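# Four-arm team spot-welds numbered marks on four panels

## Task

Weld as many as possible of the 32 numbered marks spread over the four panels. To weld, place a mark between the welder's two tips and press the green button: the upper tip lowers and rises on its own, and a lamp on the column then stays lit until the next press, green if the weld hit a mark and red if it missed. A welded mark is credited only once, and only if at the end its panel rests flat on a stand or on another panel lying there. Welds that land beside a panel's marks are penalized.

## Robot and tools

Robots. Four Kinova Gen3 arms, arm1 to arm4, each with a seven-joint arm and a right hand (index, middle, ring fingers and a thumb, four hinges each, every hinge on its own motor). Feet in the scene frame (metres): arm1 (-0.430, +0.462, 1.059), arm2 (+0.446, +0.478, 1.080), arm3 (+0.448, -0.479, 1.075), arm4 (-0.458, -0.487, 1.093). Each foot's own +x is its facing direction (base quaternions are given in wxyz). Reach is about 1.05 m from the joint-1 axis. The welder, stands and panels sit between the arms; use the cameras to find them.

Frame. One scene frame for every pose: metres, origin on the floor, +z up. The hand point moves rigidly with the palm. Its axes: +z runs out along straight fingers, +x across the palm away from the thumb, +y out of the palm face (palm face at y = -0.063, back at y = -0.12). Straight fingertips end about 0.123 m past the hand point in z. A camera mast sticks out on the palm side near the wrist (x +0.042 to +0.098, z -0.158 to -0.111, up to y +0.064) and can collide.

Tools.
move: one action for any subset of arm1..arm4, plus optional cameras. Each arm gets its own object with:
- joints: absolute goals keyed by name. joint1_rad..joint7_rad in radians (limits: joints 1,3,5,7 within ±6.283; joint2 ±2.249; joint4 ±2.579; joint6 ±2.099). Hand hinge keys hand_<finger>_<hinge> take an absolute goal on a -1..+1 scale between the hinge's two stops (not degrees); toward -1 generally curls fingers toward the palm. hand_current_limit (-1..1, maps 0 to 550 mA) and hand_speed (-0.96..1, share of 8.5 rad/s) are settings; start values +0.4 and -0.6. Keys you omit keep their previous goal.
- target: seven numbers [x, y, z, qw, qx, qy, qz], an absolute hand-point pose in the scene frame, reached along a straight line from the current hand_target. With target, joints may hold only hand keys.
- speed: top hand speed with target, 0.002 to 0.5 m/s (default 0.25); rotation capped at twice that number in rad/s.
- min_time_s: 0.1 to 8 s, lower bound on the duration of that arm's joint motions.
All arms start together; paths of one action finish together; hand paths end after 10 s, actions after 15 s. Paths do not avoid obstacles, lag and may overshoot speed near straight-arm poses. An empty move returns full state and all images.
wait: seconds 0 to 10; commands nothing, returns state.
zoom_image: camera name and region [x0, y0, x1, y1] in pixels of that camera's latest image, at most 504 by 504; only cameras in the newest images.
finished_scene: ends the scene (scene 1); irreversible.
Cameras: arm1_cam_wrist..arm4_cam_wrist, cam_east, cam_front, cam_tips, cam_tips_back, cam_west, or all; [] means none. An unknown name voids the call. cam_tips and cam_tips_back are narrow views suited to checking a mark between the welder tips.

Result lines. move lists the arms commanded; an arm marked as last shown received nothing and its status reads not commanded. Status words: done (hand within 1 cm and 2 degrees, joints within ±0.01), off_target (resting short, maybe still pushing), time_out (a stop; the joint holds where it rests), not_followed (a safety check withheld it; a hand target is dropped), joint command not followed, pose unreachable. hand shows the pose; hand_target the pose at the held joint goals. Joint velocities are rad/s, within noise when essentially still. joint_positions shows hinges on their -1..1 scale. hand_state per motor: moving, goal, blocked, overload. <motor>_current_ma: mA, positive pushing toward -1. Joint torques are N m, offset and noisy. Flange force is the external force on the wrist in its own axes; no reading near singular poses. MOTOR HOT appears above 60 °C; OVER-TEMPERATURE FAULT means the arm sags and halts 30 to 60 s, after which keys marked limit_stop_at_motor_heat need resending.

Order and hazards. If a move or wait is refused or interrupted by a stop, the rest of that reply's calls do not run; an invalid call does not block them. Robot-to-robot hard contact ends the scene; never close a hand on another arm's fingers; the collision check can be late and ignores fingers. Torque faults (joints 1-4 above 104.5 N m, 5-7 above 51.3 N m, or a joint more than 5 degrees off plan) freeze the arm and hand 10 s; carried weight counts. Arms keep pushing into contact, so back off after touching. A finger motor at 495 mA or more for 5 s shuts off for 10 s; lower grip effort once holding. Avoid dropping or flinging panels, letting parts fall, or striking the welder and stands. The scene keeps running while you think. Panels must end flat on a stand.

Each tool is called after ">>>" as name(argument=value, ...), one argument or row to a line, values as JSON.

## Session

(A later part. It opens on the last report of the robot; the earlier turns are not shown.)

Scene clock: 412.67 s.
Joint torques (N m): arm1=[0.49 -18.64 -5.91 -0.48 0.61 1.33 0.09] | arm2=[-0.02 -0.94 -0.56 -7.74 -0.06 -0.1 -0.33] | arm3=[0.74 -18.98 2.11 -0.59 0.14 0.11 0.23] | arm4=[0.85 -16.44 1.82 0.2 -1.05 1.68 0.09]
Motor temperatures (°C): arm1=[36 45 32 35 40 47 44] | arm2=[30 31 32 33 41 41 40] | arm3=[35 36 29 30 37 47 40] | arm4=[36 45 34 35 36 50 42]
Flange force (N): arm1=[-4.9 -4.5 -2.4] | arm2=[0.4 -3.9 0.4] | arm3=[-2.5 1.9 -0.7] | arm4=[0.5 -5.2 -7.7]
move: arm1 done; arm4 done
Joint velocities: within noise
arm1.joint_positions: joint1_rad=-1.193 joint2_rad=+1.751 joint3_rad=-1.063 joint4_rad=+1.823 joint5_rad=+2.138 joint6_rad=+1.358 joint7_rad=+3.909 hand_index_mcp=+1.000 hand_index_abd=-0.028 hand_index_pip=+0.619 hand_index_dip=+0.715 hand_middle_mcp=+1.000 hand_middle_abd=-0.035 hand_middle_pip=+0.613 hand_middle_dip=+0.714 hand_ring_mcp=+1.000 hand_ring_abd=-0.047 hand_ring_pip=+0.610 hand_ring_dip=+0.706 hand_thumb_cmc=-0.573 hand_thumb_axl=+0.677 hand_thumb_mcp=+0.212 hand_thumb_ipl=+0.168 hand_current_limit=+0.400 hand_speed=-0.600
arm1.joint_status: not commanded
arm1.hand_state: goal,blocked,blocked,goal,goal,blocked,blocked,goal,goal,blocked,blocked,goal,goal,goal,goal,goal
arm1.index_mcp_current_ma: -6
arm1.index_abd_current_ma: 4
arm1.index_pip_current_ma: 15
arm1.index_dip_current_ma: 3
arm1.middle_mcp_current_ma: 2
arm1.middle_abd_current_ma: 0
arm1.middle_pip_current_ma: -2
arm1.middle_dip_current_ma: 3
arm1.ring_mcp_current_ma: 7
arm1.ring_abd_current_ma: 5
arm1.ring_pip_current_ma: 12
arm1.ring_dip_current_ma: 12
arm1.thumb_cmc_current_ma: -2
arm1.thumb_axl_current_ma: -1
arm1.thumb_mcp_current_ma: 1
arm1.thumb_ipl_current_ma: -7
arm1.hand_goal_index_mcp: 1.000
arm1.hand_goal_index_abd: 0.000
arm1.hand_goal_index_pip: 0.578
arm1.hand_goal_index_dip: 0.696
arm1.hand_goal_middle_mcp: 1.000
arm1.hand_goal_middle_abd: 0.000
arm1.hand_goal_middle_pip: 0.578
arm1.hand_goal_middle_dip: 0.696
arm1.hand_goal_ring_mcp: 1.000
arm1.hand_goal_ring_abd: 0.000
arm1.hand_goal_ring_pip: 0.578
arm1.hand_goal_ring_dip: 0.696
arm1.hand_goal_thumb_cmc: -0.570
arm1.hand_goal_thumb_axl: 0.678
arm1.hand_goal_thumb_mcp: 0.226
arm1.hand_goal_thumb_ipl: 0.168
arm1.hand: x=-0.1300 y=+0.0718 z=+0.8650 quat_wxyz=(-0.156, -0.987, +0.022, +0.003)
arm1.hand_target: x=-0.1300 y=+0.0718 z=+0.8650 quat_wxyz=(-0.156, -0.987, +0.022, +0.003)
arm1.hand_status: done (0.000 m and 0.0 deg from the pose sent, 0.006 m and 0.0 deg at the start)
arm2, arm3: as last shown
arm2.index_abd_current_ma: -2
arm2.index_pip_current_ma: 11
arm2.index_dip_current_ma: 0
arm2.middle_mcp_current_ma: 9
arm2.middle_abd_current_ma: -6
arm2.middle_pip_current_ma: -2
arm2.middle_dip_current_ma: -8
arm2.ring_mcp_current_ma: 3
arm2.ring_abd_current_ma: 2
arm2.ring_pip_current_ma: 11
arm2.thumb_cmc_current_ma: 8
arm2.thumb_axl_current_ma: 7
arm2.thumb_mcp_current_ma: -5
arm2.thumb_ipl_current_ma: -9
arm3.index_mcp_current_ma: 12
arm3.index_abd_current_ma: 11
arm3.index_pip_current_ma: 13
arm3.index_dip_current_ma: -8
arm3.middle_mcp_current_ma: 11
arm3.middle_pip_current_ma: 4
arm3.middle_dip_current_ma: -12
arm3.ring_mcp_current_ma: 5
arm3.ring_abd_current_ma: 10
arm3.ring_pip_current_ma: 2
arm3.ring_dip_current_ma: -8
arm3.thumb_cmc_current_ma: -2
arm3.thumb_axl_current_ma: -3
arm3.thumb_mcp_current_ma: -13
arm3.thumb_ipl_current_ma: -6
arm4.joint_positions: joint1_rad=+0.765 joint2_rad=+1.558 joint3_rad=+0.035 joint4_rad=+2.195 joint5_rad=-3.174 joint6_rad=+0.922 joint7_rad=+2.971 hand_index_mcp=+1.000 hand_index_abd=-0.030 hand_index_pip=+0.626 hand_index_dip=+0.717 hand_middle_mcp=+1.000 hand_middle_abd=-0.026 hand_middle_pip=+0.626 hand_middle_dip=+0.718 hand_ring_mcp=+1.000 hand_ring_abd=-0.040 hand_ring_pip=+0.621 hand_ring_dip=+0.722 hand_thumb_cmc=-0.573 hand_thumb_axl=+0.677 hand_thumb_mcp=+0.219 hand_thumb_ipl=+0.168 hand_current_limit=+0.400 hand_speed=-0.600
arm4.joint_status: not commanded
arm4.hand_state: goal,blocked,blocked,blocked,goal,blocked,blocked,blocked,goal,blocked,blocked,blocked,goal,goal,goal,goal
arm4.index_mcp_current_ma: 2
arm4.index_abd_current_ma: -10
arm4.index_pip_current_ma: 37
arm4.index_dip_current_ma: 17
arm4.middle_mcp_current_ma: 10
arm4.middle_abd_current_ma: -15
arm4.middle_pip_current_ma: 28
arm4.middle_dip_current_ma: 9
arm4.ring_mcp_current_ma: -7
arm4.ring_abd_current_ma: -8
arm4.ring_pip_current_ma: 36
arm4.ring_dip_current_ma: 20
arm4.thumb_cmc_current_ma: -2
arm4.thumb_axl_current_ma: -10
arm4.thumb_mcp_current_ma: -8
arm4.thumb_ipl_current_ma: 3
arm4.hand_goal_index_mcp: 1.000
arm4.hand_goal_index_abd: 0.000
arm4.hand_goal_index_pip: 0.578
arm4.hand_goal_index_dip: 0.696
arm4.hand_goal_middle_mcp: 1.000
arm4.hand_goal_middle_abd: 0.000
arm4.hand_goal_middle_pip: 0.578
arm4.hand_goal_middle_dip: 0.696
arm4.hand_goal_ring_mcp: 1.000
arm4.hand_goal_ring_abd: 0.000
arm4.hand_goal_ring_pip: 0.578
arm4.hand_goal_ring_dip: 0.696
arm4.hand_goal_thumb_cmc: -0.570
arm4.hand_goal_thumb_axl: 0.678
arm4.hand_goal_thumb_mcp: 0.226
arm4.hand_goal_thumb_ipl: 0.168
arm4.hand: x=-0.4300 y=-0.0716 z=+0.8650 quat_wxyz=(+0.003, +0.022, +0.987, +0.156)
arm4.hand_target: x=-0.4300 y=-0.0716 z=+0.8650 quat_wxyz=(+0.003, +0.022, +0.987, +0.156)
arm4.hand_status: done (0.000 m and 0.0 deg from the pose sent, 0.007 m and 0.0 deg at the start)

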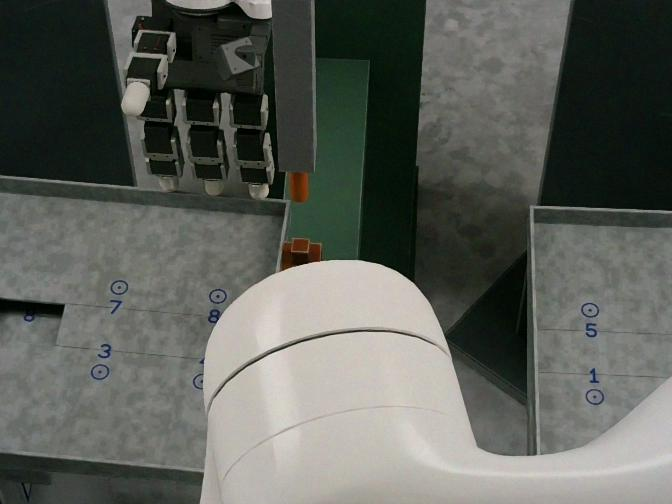

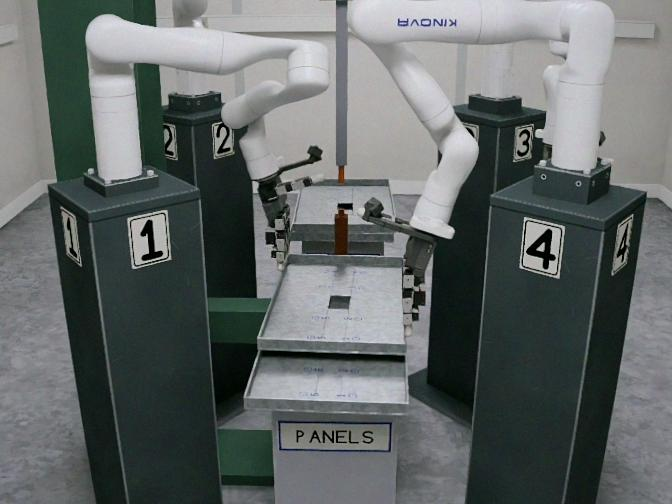

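>>> move(
  arm1={"target": [-0.13, 0.112, 0.88, 0.15636, 0.98746, -0.02153, -0.00341], "speed": 0.1},
  arm4={"target": [-0.43, -0.115, 0.88, 0.00341, 0.02153, 0.98746, 0.15636], "speed": 0.1},
  arm3={"target": [0.2, -0.3, 0.95, 0.0, 0.70711, 0.70711, 0.0], "speed": 0.4, "joints": {"hand_index_mcp": 1.0, "hand_middle_mcp": 1.0, "hand_ring_mcp": 1.0, "hand_index_pip": 0.95, "hand_middle_pip": 0.95, "hand_ring_pip": 0.95, "hand_index_dip": 0.696, "hand_middle_dip": 0.696, "hand_ring_dip": 0.696, "hand_thumb_cmc": -0.57}},
  arm2={"target": [0.40, 0.0, 1.15, 0.1564, 0.9877, 0.0, 0.0], "speed": 0.4, "joints": {"hand_index_mcp": 1.0, "hand_middle_mcp": 1.0, "hand_ring_mcp": 1.0, "hand_index_pip": 0.95, "hand_middle_pip": 0.95, "hand_ring_pip": 0.95, "hand_thumb_cmc": -0.57}},
  cameras=["cam_west", "cam_front"],
)

>>> zoom_image(
  camera="cam_west",
  region=[225, 240, 435, 430],
)

Scene clock: 432.27 s.
Joint torques (N m): arm1=[-0.76 -18.74 -7.81 0.89 0.64 0.75 0.02] | arm2=[0.05 -13.58 -1.13 -3.1 0.09 -0.65 -0.32] | arm3=[0.62 -16.77 1.26 0.52 0.2 0.14 0.24] | arm4=[0.27 -14.94 0.47 4.26 -0.41 0.79 0.04]
Motor temperatures (°C): arm1=[36 45 32 35 40 47 44] | arm2=[30 31 32 33 41 41 40] | arm3=[35 37 29 30 37 47 40] | arm4=[36 44 34 34 36 50 42]
Flange force (N): arm1=[-6.5 -3.1 3.1] | arm2=[0.2 4.2 -3.9] | arm3=[3.2 -8.4 -4.5] | arm4=[-1.2 -3.5 -0.9]
move: arm1 done; arm2 done; arm3 off_target; arm4 done
Joint velocities: within noise
arm1.joint_positions: joint1_rad=-1.248 joint2_rad=+1.753 joint3_rad=-1.091 joint4_rad=+1.911 joint5_rad=+2.129 joint6_rad=+1.439 joint7_rad=+3.798 hand_index_mcp=+0.997 hand_index_abd=-0.019 hand_index_pip=+0.590 hand_index_dip=+0.712 hand_middle_mcp=+0.995 hand_middle_abd=-0.018 hand_middle_pip=+0.589 hand_middle_dip=+0.714 hand_ring_mcp=+0.995 hand_ring_abd=-0.021 hand_ring_pip=+0.590 hand_ring_dip=+0.703 hand_thumb_cmc=-0.573 hand_thumb_axl=+0.677 hand_thumb_mcp=+0.212 hand_thumb_ipl=+0.168 hand_current_limit=+0.400 hand_speed=-0.600
arm1.joint_status: not commanded
arm1.hand_state: goal,goal,goal,goal,goal,goal,goal,goal,goal,blocked,goal,goal,goal,goal,goal,goal
arm1.index_mcp_current_ma: -12
arm1.index_abd_current_ma: 14
arm1.index_pip_current_ma: 9
arm1.index_dip_current_ma: -2
arm1.middle_mcp_current_ma: 7
arm1.middle_abd_current_ma: 4
arm1.middle_pip_current_ma: 4
arm1.middle_dip_current_ma: -4
arm1.ring_mcp_current_ma: 3
arm1.ring_abd_current_ma: 8
arm1.ring_pip_current_ma: 12
arm1.ring_dip_current_ma: 6
arm1.thumb_cmc_current_ma: -6
arm1.thumb_axl_current_ma: -4
arm1.thumb_mcp_current_ma: -2
arm1.thumb_ipl_current_ma: 4
arm1.hand_goal_index_mcp: 1.000
arm1.hand_goal_index_abd: 0.000
arm1.hand_goal_index_pip: 0.578
arm1.hand_goal_index_dip: 0.696
arm1.hand_goal_middle_mcp: 1.000
arm1.hand_goal_middle_abd: 0.000
arm1.hand_goal_middle_pip: 0.578
arm1.hand_goal_middle_dip: 0.696
arm1.hand_goal_ring_mcp: 1.000
arm1.hand_goal_ring_abd: 0.000
arm1.hand_goal_ring_pip: 0.578
arm1.hand_goal_ring_dip: 0.696
arm1.hand_goal_thumb_cmc: -0.570
arm1.hand_goal_thumb_axl: 0.678
arm1.hand_goal_thumb_mcp: 0.226
arm1.hand_goal_thumb_ipl: 0.168
arm1.hand: x=-0.1300 y=+0.1120 z=+0.8800 quat_wxyz=(-0.156, -0.987, +0.022, +0.003)
arm1.hand_target: x=-0.1300 y=+0.1120 z=+0.8800 quat_wxyz=(-0.156, -0.987, +0.022, +0.003)
arm1.hand_status: done (0.000 m and 0.0 deg from the pose sent, 0.043 m and 0.0 deg at the start)
arm2.joint_positions: joint1_rad=+1.044 joint2_rad=+0.590 joint3_rad=-0.150 joint4_rad=+2.317 joint5_rad=-0.773 joint6_rad=-0.097 joint7_rad=+0.791 hand_index_mcp=+0.991 hand_index_abd=-0.006 hand_index_pip=+0.947 hand_index_dip=+0.696 hand_middle_mcp=+0.992 hand_middle_abd=-0.001 hand_middle_pip=+0.946 hand_middle_dip=+0.696 hand_ring_mcp=+0.991 hand_ring_abd=-0.006 hand_ring_pip=+0.946 hand_ring_dip=+0.696 hand_thumb_cmc=-0.569 hand_thumb_axl=+0.677 hand_thumb_mcp=+0.223 hand_thumb_ipl=+0.168 hand_current_limit=+0.400 hand_speed=-0.600
arm2.joint_status: all done
arm2.hand_state: goal,goal,goal,goal,goal,goal,goal,goal,goal,goal,goal,goal,goal,goal,goal,goal
arm2.index_mcp_current_ma: -42
arm2.index_abd_current_ma: -23
arm2.index_pip_current_ma: 0
arm2.index_dip_current_ma: -2
arm2.middle_mcp_current_ma: -21
arm2.middle_abd_current_ma: -4
arm2.middle_pip_current_ma: -21
arm2.middle_dip_current_ma: -4
arm2.ring_mcp_current_ma: -34
arm2.ring_abd_current_ma: -12
arm2.ring_pip_current_ma: -1
arm2.ring_dip_current_ma: 1
arm2.thumb_cmc_current_ma: 13
arm2.thumb_axl_current_ma: 3
arm2.thumb_mcp_current_ma: -7
arm2.thumb_ipl_current_ma: -6
arm2.hand_goal_index_mcp: 1.000
arm2.hand_goal_index_abd: 0.000
arm2.hand_goal_index_pip: 0.950
arm2.hand_goal_index_dip: 0.696
arm2.hand_goal_middle_mcp: 1.000
arm2.hand_goal_middle_abd: 0.000
arm2.hand_goal_middle_pip: 0.950
arm2.hand_goal_middle_dip: 0.696
arm2.hand_goal_ring_mcp: 1.000
arm2.hand_goal_ring_abd: 0.000
arm2.hand_goal_ring_pip: 0.950
arm2.hand_goal_ring_dip: 0.696
arm2.hand_goal_thumb_cmc: -0.570
arm2.hand_goal_thumb_axl: 0.678
arm2.hand_goal_thumb_mcp: 0.226
arm2.hand_goal_thumb_ipl: 0.168
arm2.hand: x=+0.4000 y=+0.0000 z=+1.1500 quat_wxyz=(+0.156, +0.988, +0.000, +0.000)
arm2.hand_target: x=+0.4000 y=+0.0000 z=+1.1500 quat_wxyz=(+0.156, +0.988, +0.000, +0.000)
arm2.hand_status: done (0.000 m and 0.0 deg from the pose sent, 0.641 m and 133.5 deg at the start)
arm3.joint_positions: joint1_rad=-1.851 joint2_rad=+1.077 joint3_rad=-0.139 joint4_rad=+1.996 joint5_rad=+0.947 joint6_rad=+0.146 joint7_rad=+2.717 hand_index_mcp=+0.973 hand_index_abd=+0.000 hand_index_pip=+0.930 hand_index_dip=+0.691 hand_middle_mcp=+0.964 hand_middle_abd=-0.011 hand_middle_pip=+0.933 hand_middle_dip=+0.696 hand_ring_mcp=+0.972 hand_ring_abd=+0.000 hand_ring_pip=+0.924 hand_ring_dip=+0.687 hand_thumb_cmc=-0.575 hand_thumb_axl=+0.677 hand_thumb_mcp=+0.216 hand_thumb_ipl=+0.168 hand_current_limit=+0.400 hand_speed=-0.600
arm3.joint_status: hand_index_mcp off_target (ended at +0.973, target +1.000); hand_index_pip off_target (ended at +0.930, target +0.950); hand_middle_mcp off_target (ended at +0.964, target +1.000); hand_ring_mcp off_target (ended at +0.972, target +1.000); hand_ring_pip off_target (ended at +0.924, target +0.950); the others done
arm3.hand_state: blocked,goal,blocked,goal,blocked,goal,goal,goal,blocked,goal,blocked,goal,goal,goal,goal,goal
arm3.index_mcp_current_ma: -1
arm3.index_abd_current_ma: 8
arm3.index_pip_current_ma: 13
arm3.index_dip_current_ma: -15
arm3.middle_mcp_current_ma: -1
arm3.middle_abd_current_ma: 4
arm3.middle_pip_current_ma: 5
arm3.middle_dip_current_ma: -11
arm3.ring_mcp_current_ma: -2
arm3.ring_abd_current_ma: 7
arm3.ring_pip_current_ma: 0
arm3.ring_dip_current_ma: -7
arm3.thumb_cmc_current_ma: 2
arm3.thumb_axl_current_ma: 0
arm3.thumb_mcp_current_ma: -9
arm3.thumb_ipl_current_ma: -9
arm3.hand_goal_index_mcp: 1.000
arm3.hand_goal_index_abd: 0.000
arm3.hand_goal_index_pip: 0.950
arm3.hand_goal_index_dip: 0.696
arm3.hand_goal_middle_mcp: 1.000
arm3.hand_goal_middle_abd: 0.000
arm3.hand_goal_middle_pip: 0.950
arm3.hand_goal_middle_dip: 0.696
arm3.hand_goal_ring_mcp: 1.000
arm3.hand_goal_ring_abd: 0.000
arm3.hand_goal_ring_pip: 0.950
arm3.hand_goal_ring_dip: 0.696
arm3.hand_goal_thumb_cmc: -0.570
arm3.hand_goal_thumb_axl: 0.678
arm3.hand_goal_thumb_mcp: 0.226
arm3.hand_goal_thumb_ipl: 0.168
arm3.hand: x=+0.2000 y=-0.3000 z=+0.9500 quat_wxyz=(+0.000, -0.707, -0.707, +0.000)
arm3.hand_target: x=+0.2000 y=-0.3000 z=+0.9500 quat_wxyz=(+0.000, -0.707, -0.707, +0.000)
arm3.hand_status: done (0.000 m and 0.0 deg from the pose sent, 0.425 m and 90.0 deg at the start)
arm4.joint_positions: joint1_rad=+0.757 joint2_rad=+1.608 joint3_rad=+0.019 joint4_rad=+2.324 joint5_rad=-3.191 joint6_rad=+1.101 joint7_rad=+2.970 hand_index_mcp=+0.995 hand_index_abd=-0.013 hand_index_pip=+0.584 hand_index_dip=+0.705 hand_middle_mcp=+1.000 hand_middle_abd=-0.012 hand_middle_pip=+0.581 hand_middle_dip=+0.707 hand_ring_mcp=+0.997 hand_ring_abd=-0.013 hand_ring_pip=+0.582 hand_ring_dip=+0.706 hand_thumb_cmc=-0.573 hand_thumb_axl=+0.677 hand_thumb_mcp=+0.219 hand_thumb_ipl=+0.168 hand_current_limit=+0.400 hand_speed=-0.600
arm4.joint_status: not commanded
arm4.hand_state: goal,goal,goal,goal,goal,goal,goal,goal,goal,goal,goal,goal,goal,goal,goal,goal
arm4.index_mcp_current_ma: -3
arm4.index_abd_current_ma: 7
arm4.index_pip_current_ma: 3
arm4.index_dip_current_ma: 2
arm4.middle_mcp_current_ma: 0
arm4.middle_abd_current_ma: -20
arm4.middle_pip_current_ma: 2
arm4.middle_dip_current_ma: 13
arm4.ring_mcp_current_ma: -6
arm4.ring_abd_current_ma: 20
arm4.ring_pip_current_ma: -6
arm4.ring_dip_current_ma: 15
arm4.thumb_cmc_current_ma: 19
arm4.thumb_axl_current_ma: 2
arm4.thumb_mcp_current_ma: -3
arm4.thumb_ipl_current_ma: 8
arm4.hand_goal_index_mcp: 1.000
arm4.hand_goal_index_abd: 0.000
arm4.hand_goal_index_pip: 0.578
arm4.hand_goal_index_dip: 0.696
arm4.hand_goal_middle_mcp: 1.000
arm4.hand_goal_middle_abd: 0.000
arm4.hand_goal_middle_pip: 0.578
arm4.hand_goal_middle_dip: 0.696
arm4.hand_goal_ring_mcp: 1.000
arm4.hand_goal_ring_abd: 0.000
arm4.hand_goal_ring_pip: 0.578
arm4.hand_goal_ring_dip: 0.696
arm4.hand_goal_thumb_cmc: -0.570
arm4.hand_goal_thumb_axl: 0.678
arm4.hand_goal_thumb_mcp: 0.226
arm4.hand_goal_thumb_ipl: 0.168
arm4.hand: x=-0.4300 y=-0.1150 z=+0.8800 quat_wxyz=(+0.003, +0.022, +0.987, +0.156)
arm4.hand_target: x=-0.4300 y=-0.1150 z=+0.8800 quat_wxyz=(+0.003, +0.022, +0.987, +0.156)
arm4.hand_status: done (0.000 m and 0.0 deg from the pose sent, 0.046 m and 0.0 deg at the start)
pictures: cam_front, cam_west

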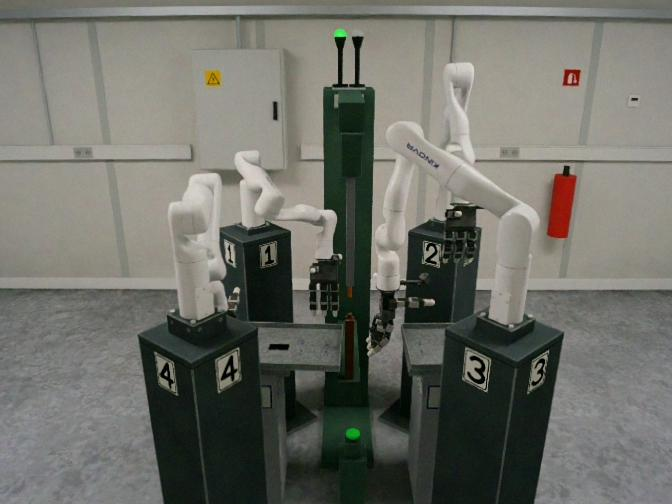

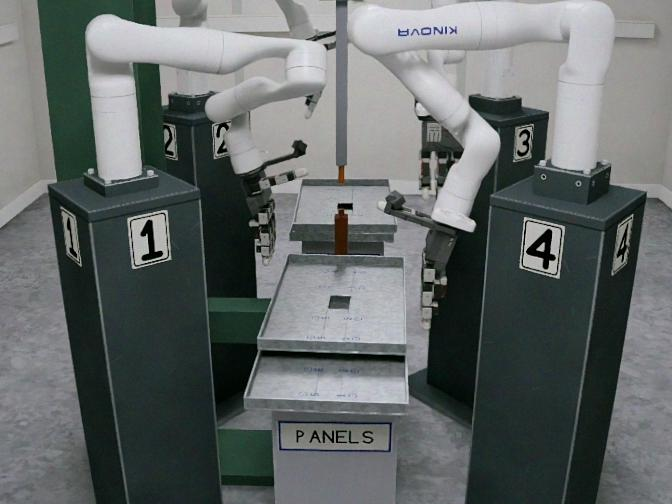

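Scaled by 2.400.

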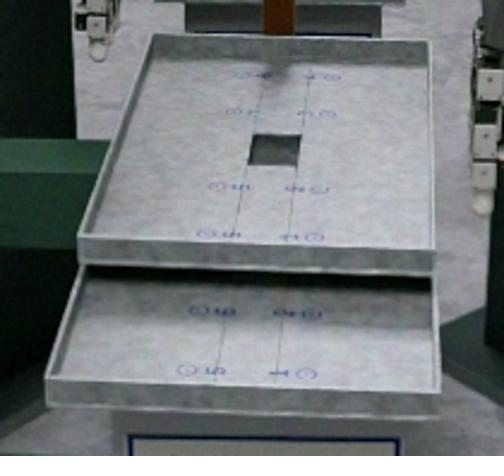

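>>> move(
  arm1={"target": [-0.45, -0.01, 1.03, 0.15643, 0.98769, 0.0, 0.0], "speed": 0.3},
  arm2={"target": [0.4226, 0.115, 0.88, 0.1564, 0.9877, 0.0069, 0.0011], "speed": 0.3},
  arm3={"target": [0.5154, -0.125, 0.88, -0.0011, -0.0069, 0.9877, 0.1564], "speed": 0.3},
  arm4={"target": [-0.17, -0.27, 1.0, 0.0, 0.0, 1.0, 0.0], "speed": 0.3, "joints": {"hand_index_mcp": 0.1, "hand_index_pip": -0.5, "hand_index_dip": 0.0, "hand_ring_mcp": 0.1, "hand_ring_pip": -0.5, "hand_ring_dip": 0.0, "hand_middle_mcp": 0.754, "hand_middle_pip": 0.576, "hand_middle_dip": 0.696}},
  cameras=["cam_tips"],
)

Scene clock: 441.47 s.
Joint torques (N m): arm1=[-0.71 -17.11 -6.46 -1.18 0.79 0.25 0.07] | arm2=[0.05 -13.71 -2.83 4.73 0.43 -0.76 -0.29] | arm3=[0.48 -8.32 5.64 7.47 -0.76 -0.04 0.22] | arm4=[0.27 -14.97 2.71 0.81 -0.28 0.1 0.08]
Motor temperatures (°C): arm1=[36 44 32 35 39 47 44] | arm2=[30 31 32 33 41 41 40] | arm3=[35 36 29 30 37 47 40] | arm4=[36 44 34 34 36 49 42]
Flange force (N): arm1=[-1.5 -7.5 6.2] | arm2=[-2.4 -0.3 -1.3] | arm3=[5.7 -5.5 5.2] | arm4=[2.5 -1.9 1.2]
move: arm1 done; arm2 done; arm3 done; arm4 off_target
Joint velocities: within noise
arm1.joint_positions: joint1_rad=-0.276 joint2_rad=+1.193 joint3_rad=-0.979 joint4_rad=+2.320 joint5_rad=+2.068 joint6_rad=+0.948 joint7_rad=+4.408 hand_index_mcp=+0.997 hand_index_abd=-0.011 hand_index_pip=+0.588 hand_index_dip=+0.712 hand_middle_mcp=+0.995 hand_middle_abd=-0.010 hand_middle_pip=+0.585 hand_middle_dip=+0.714 hand_ring_mcp=+0.995 hand_ring_abd=-0.015 hand_ring_pip=+0.590 hand_ring_dip=+0.703 hand_thumb_cmc=-0.573 hand_thumb_axl=+0.677 hand_thumb_mcp=+0.212 hand_thumb_ipl=+0.168 hand_current_limit=+0.400 hand_speed=-0.600
arm1.joint_status: not commanded
arm1.hand_state: goal,goal,goal,goal,goal,goal,goal,goal,goal,goal,goal,goal,goal,goal,goal,goal
arm1.index_mcp_current_ma: -7
arm1.index_abd_current_ma: 8
arm1.index_pip_current_ma: 13
arm1.index_dip_current_ma: -1
arm1.middle_mcp_current_ma: -3
arm1.middle_abd_current_ma: 3
arm1.middle_pip_current_ma: 0
arm1.middle_dip_current_ma: 4
arm1.ring_mcp_current_ma: 4
arm1.ring_abd_current_ma: 14
arm1.ring_pip_current_ma: 15
arm1.ring_dip_current_ma: 8
arm1.thumb_cmc_current_ma: -5
arm1.thumb_axl_current_ma: 1
arm1.thumb_mcp_current_ma: 3
arm1.thumb_ipl_current_ma: 1
arm1.hand_goal_index_mcp: 1.000
arm1.hand_goal_index_abd: 0.000
arm1.hand_goal_index_pip: 0.578
arm1.hand_goal_index_dip: 0.696
arm1.hand_goal_middle_mcp: 1.000
arm1.hand_goal_middle_abd: 0.000
arm1.hand_goal_middle_pip: 0.578
arm1.hand_goal_middle_dip: 0.696
arm1.hand_goal_ring_mcp: 1.000
arm1.hand_goal_ring_abd: 0.000
arm1.hand_goal_ring_pip: 0.578
arm1.hand_goal_ring_dip: 0.696
arm1.hand_goal_thumb_cmc: -0.570
arm1.hand_goal_thumb_axl: 0.678
arm1.hand_goal_thumb_mcp: 0.226
arm1.hand_goal_thumb_ipl: 0.168
arm1.hand: x=-0.4500 y=-0.0100 z=+1.0300 quat_wxyz=(-0.156, -0.988, +0.000, +0.000)
arm1.hand_target: x=-0.4500 y=-0.0100 z=+1.0300 quat_wxyz=(-0.156, -0.988, +0.000, +0.000)
arm1.hand_status: done (0.000 m and 0.0 deg from the pose sent, 0.374 m and 2.5 deg at the start)
arm2.joint_positions: joint1_rad=+1.245 joint2_rad=+1.647 joint3_rad=-0.372 joint4_rad=+2.363 joint5_rad=-0.254 joint6_rad=-1.177 joint7_rad=+0.553 hand_index_mcp=+0.992 hand_index_abd=-0.005 hand_index_pip=+0.947 hand_index_dip=+0.696 hand_middle_mcp=+0.992 hand_middle_abd=-0.001 hand_middle_pip=+0.946 hand_middle_dip=+0.696 hand_ring_mcp=+0.991 hand_ring_abd=-0.006 hand_ring_pip=+0.946 hand_ring_dip=+0.696 hand_thumb_cmc=-0.567 hand_thumb_axl=+0.677 hand_thumb_mcp=+0.223 hand_thumb_ipl=+0.168 hand_current_limit=+0.400 hand_speed=-0.600
arm2.joint_status: not commanded
arm2.hand_state: goal,goal,goal,goal,goal,goal,goal,goal,goal,goal,goal,goal,goal,goal,goal,goal
arm2.index_mcp_current_ma: -39
arm2.index_abd_current_ma: -20
arm2.index_pip_current_ma: -3
arm2.index_dip_current_ma: -1
arm2.middle_mcp_current_ma: -24
arm2.middle_abd_current_ma: -5
arm2.middle_pip_current_ma: -16
arm2.middle_dip_current_ma: -3
arm2.ring_mcp_current_ma: -36
arm2.ring_abd_current_ma: -10
arm2.ring_pip_current_ma: -8
arm2.ring_dip_current_ma: 1
arm2.thumb_cmc_current_ma: 15
arm2.thumb_axl_current_ma: 10
arm2.thumb_mcp_current_ma: -7
arm2.thumb_ipl_current_ma: -5
arm2.hand_goal_index_mcp: 1.000
arm2.hand_goal_index_abd: 0.000
arm2.hand_goal_index_pip: 0.950
arm2.hand_goal_index_dip: 0.696
arm2.hand_goal_middle_mcp: 1.000
arm2.hand_goal_middle_abd: 0.000
arm2.hand_goal_middle_pip: 0.950
arm2.hand_goal_middle_dip: 0.696
arm2.hand_goal_ring_mcp: 1.000
arm2.hand_goal_ring_abd: 0.000
arm2.hand_goal_ring_pip: 0.950
arm2.hand_goal_ring_dip: 0.696
arm2.hand_goal_thumb_cmc: -0.570
arm2.hand_goal_thumb_axl: 0.678
arm2.hand_goal_thumb_mcp: 0.226
arm2.hand_goal_thumb_ipl: 0.168
arm2.hand: x=+0.4226 y=+0.1150 z=+0.8800 quat_wxyz=(+0.156, +0.988, +0.007, +0.001)
arm2.hand_target: x=+0.4226 y=+0.1150 z=+0.8800 quat_wxyz=(+0.156, +0.988, +0.007, +0.001)
arm2.hand_status: done (0.000 m and 0.0 deg from the pose sent, 0.294 m and 0.8 deg at the start)
arm3.joint_positions: joint1_rad=-1.843 joint2_rad=+2.250 joint3_rad=+0.830 joint4_rad=+2.409 joint5_rad=+0.310 joint6_rad=-1.698 joint7_rad=+4.763 hand_index_mcp=+0.978 hand_index_abd=+0.008 hand_index_pip=+0.931 hand_index_dip=+0.691 hand_middle_mcp=+0.977 hand_middle_abd=-0.002 hand_middle_pip=+0.934 hand_middle_dip=+0.696 hand_ring_mcp=+0.978 hand_ring_abd=+0.006 hand_ring_pip=+0.926 hand_ring_dip=+0.687 hand_thumb_cmc=-0.566 hand_thumb_axl=+0.677 hand_thumb_mcp=+0.215 hand_thumb_ipl=+0.168 hand_current_limit=+0.400 hand_speed=-0.600
arm3.joint_status: not commanded
arm3.hand_state: blocked,goal,goal,goal,blocked,goal,goal,goal,blocked,goal,blocked,goal,goal,goal,goal,goal
arm3.index_mcp_current_ma: 0
arm3.index_abd_current_ma: 11
arm3.index_pip_current_ma: 3
arm3.index_dip_current_ma: -11
arm3.middle_mcp_current_ma: 5
arm3.middle_abd_current_ma: 8
arm3.middle_pip_current_ma: 5
arm3.middle_dip_current_ma: -13
arm3.ring_mcp_current_ma: -7
arm3.ring_abd_current_ma: 3
arm3.ring_pip_current_ma: -1
arm3.ring_dip_current_ma: -3
arm3.thumb_cmc_current_ma: -3
arm3.thumb_axl_current_ma: -3
arm3.thumb_mcp_current_ma: -9
arm3.thumb_ipl_current_ma: -2
arm3.hand_goal_index_mcp: 1.000
arm3.hand_goal_index_abd: 0.000
arm3.hand_goal_index_pip: 0.950
arm3.hand_goal_index_dip: 0.696
arm3.hand_goal_middle_mcp: 1.000
arm3.hand_goal_middle_abd: 0.000
arm3.hand_goal_middle_pip: 0.950
arm3.hand_goal_middle_dip: 0.696
arm3.hand_goal_ring_mcp: 1.000
arm3.hand_goal_ring_abd: 0.000
arm3.hand_goal_ring_pip: 0.950
arm3.hand_goal_ring_dip: 0.696
arm3.hand_goal_thumb_cmc: -0.570
arm3.hand_goal_thumb_axl: 0.678
arm3.hand_goal_thumb_mcp: 0.226
arm3.hand_goal_thumb_ipl: 0.168
arm3.hand: x=+0.5154 y=-0.1250 z=+0.8800 quat_wxyz=(+0.001, +0.007, -0.988, -0.156)
arm3.hand_target: x=+0.5154 y=-0.1250 z=+0.8800 quat_wxyz=(+0.001, +0.007, -0.988, -0.156)
arm3.hand_status: done (0.000 m and 0.0 deg from the pose sent, 0.367 m and 92.2 deg at the start; a joint's target at an end of its range on 27 of 105 steps)
arm4.joint_positions: joint1_rad=+1.525 joint2_rad=+1.111 joint3_rad=+0.557 joint4_rad=+2.348 joint5_rad=-2.003 joint6_rad=+0.551 joint7_rad=+2.950 hand_index_mcp=+0.146 hand_index_abd=-0.008 hand_index_pip=-0.488 hand_index_dip=+0.004 hand_middle_mcp=+0.754 hand_middle_abd=-0.003 hand_middle_pip=+0.582 hand_middle_dip=+0.707 hand_ring_mcp=+0.142 hand_ring_abd=-0.007 hand_ring_pip=-0.488 hand_ring_dip=+0.005 hand_thumb_cmc=-0.567 hand_thumb_axl=+0.677 hand_thumb_mcp=+0.219 hand_thumb_ipl=+0.168 hand_current_limit=+0.400 hand_speed=-0.600
arm4.joint_status: hand_index_mcp off_target (ended at +0.146, target +0.100); hand_ring_mcp off_target (ended at +0.142, target +0.100); the others done
arm4.hand_state: blocked,goal,goal,goal,goal,goal,goal,goal,blocked,goal,goal,goal,goal,goal,goal,goal
arm4.index_mcp_current_ma: 45
arm4.index_abd_current_ma: 8
arm4.index_pip_current_ma: 20
arm4.index_dip_current_ma: 0
arm4.middle_mcp_current_ma: 0
arm4.middle_abd_current_ma: 3
arm4.middle_pip_current_ma: 6
arm4.middle_dip_current_ma: 2
arm4.ring_mcp_current_ma: 58
arm4.ring_abd_current_ma: -5
arm4.ring_pip_current_ma: 2
arm4.ring_dip_current_ma: 14
arm4.thumb_cmc_current_ma: -4
arm4.thumb_axl_current_ma: 9
arm4.thumb_mcp_current_ma: 4
arm4.thumb_ipl_current_ma: -9
arm4.hand_goal_index_mcp: 0.100
arm4.hand_goal_index_abd: 0.000
arm4.hand_goal_index_pip: -0.500
arm4.hand_goal_index_dip: 0.000
arm4.hand_goal_middle_mcp: 0.754
arm4.hand_goal_middle_abd: 0.000
arm4.hand_goal_middle_pip: 0.576
arm4.hand_goal_middle_dip: 0.696
arm4.hand_goal_ring_mcp: 0.100
arm4.hand_goal_ring_abd: 0.000
arm4.hand_goal_ring_pip: -0.500
arm4.hand_goal_ring_dip: 0.000
arm4.hand_goal_thumb_cmc: -0.570
arm4.hand_goal_thumb_axl: 0.678
arm4.hand_goal_thumb_mcp: 0.226
arm4.hand_goal_thumb_ipl: 0.168
arm4.hand: x=-0.1700 y=-0.2700 z=+1.0000 quat_wxyz=(+0.000, +0.000, +1.000, +0.000)
arm4.hand_target: x=-0.1700 y=-0.2700 z=+1.0000 quat_wxyz=(+0.000, +0.000, +1.000, +0.000)
arm4.hand_status: done (0.000 m and 0.0 deg from the pose sent, 0.326 m and 18.2 deg at the start)

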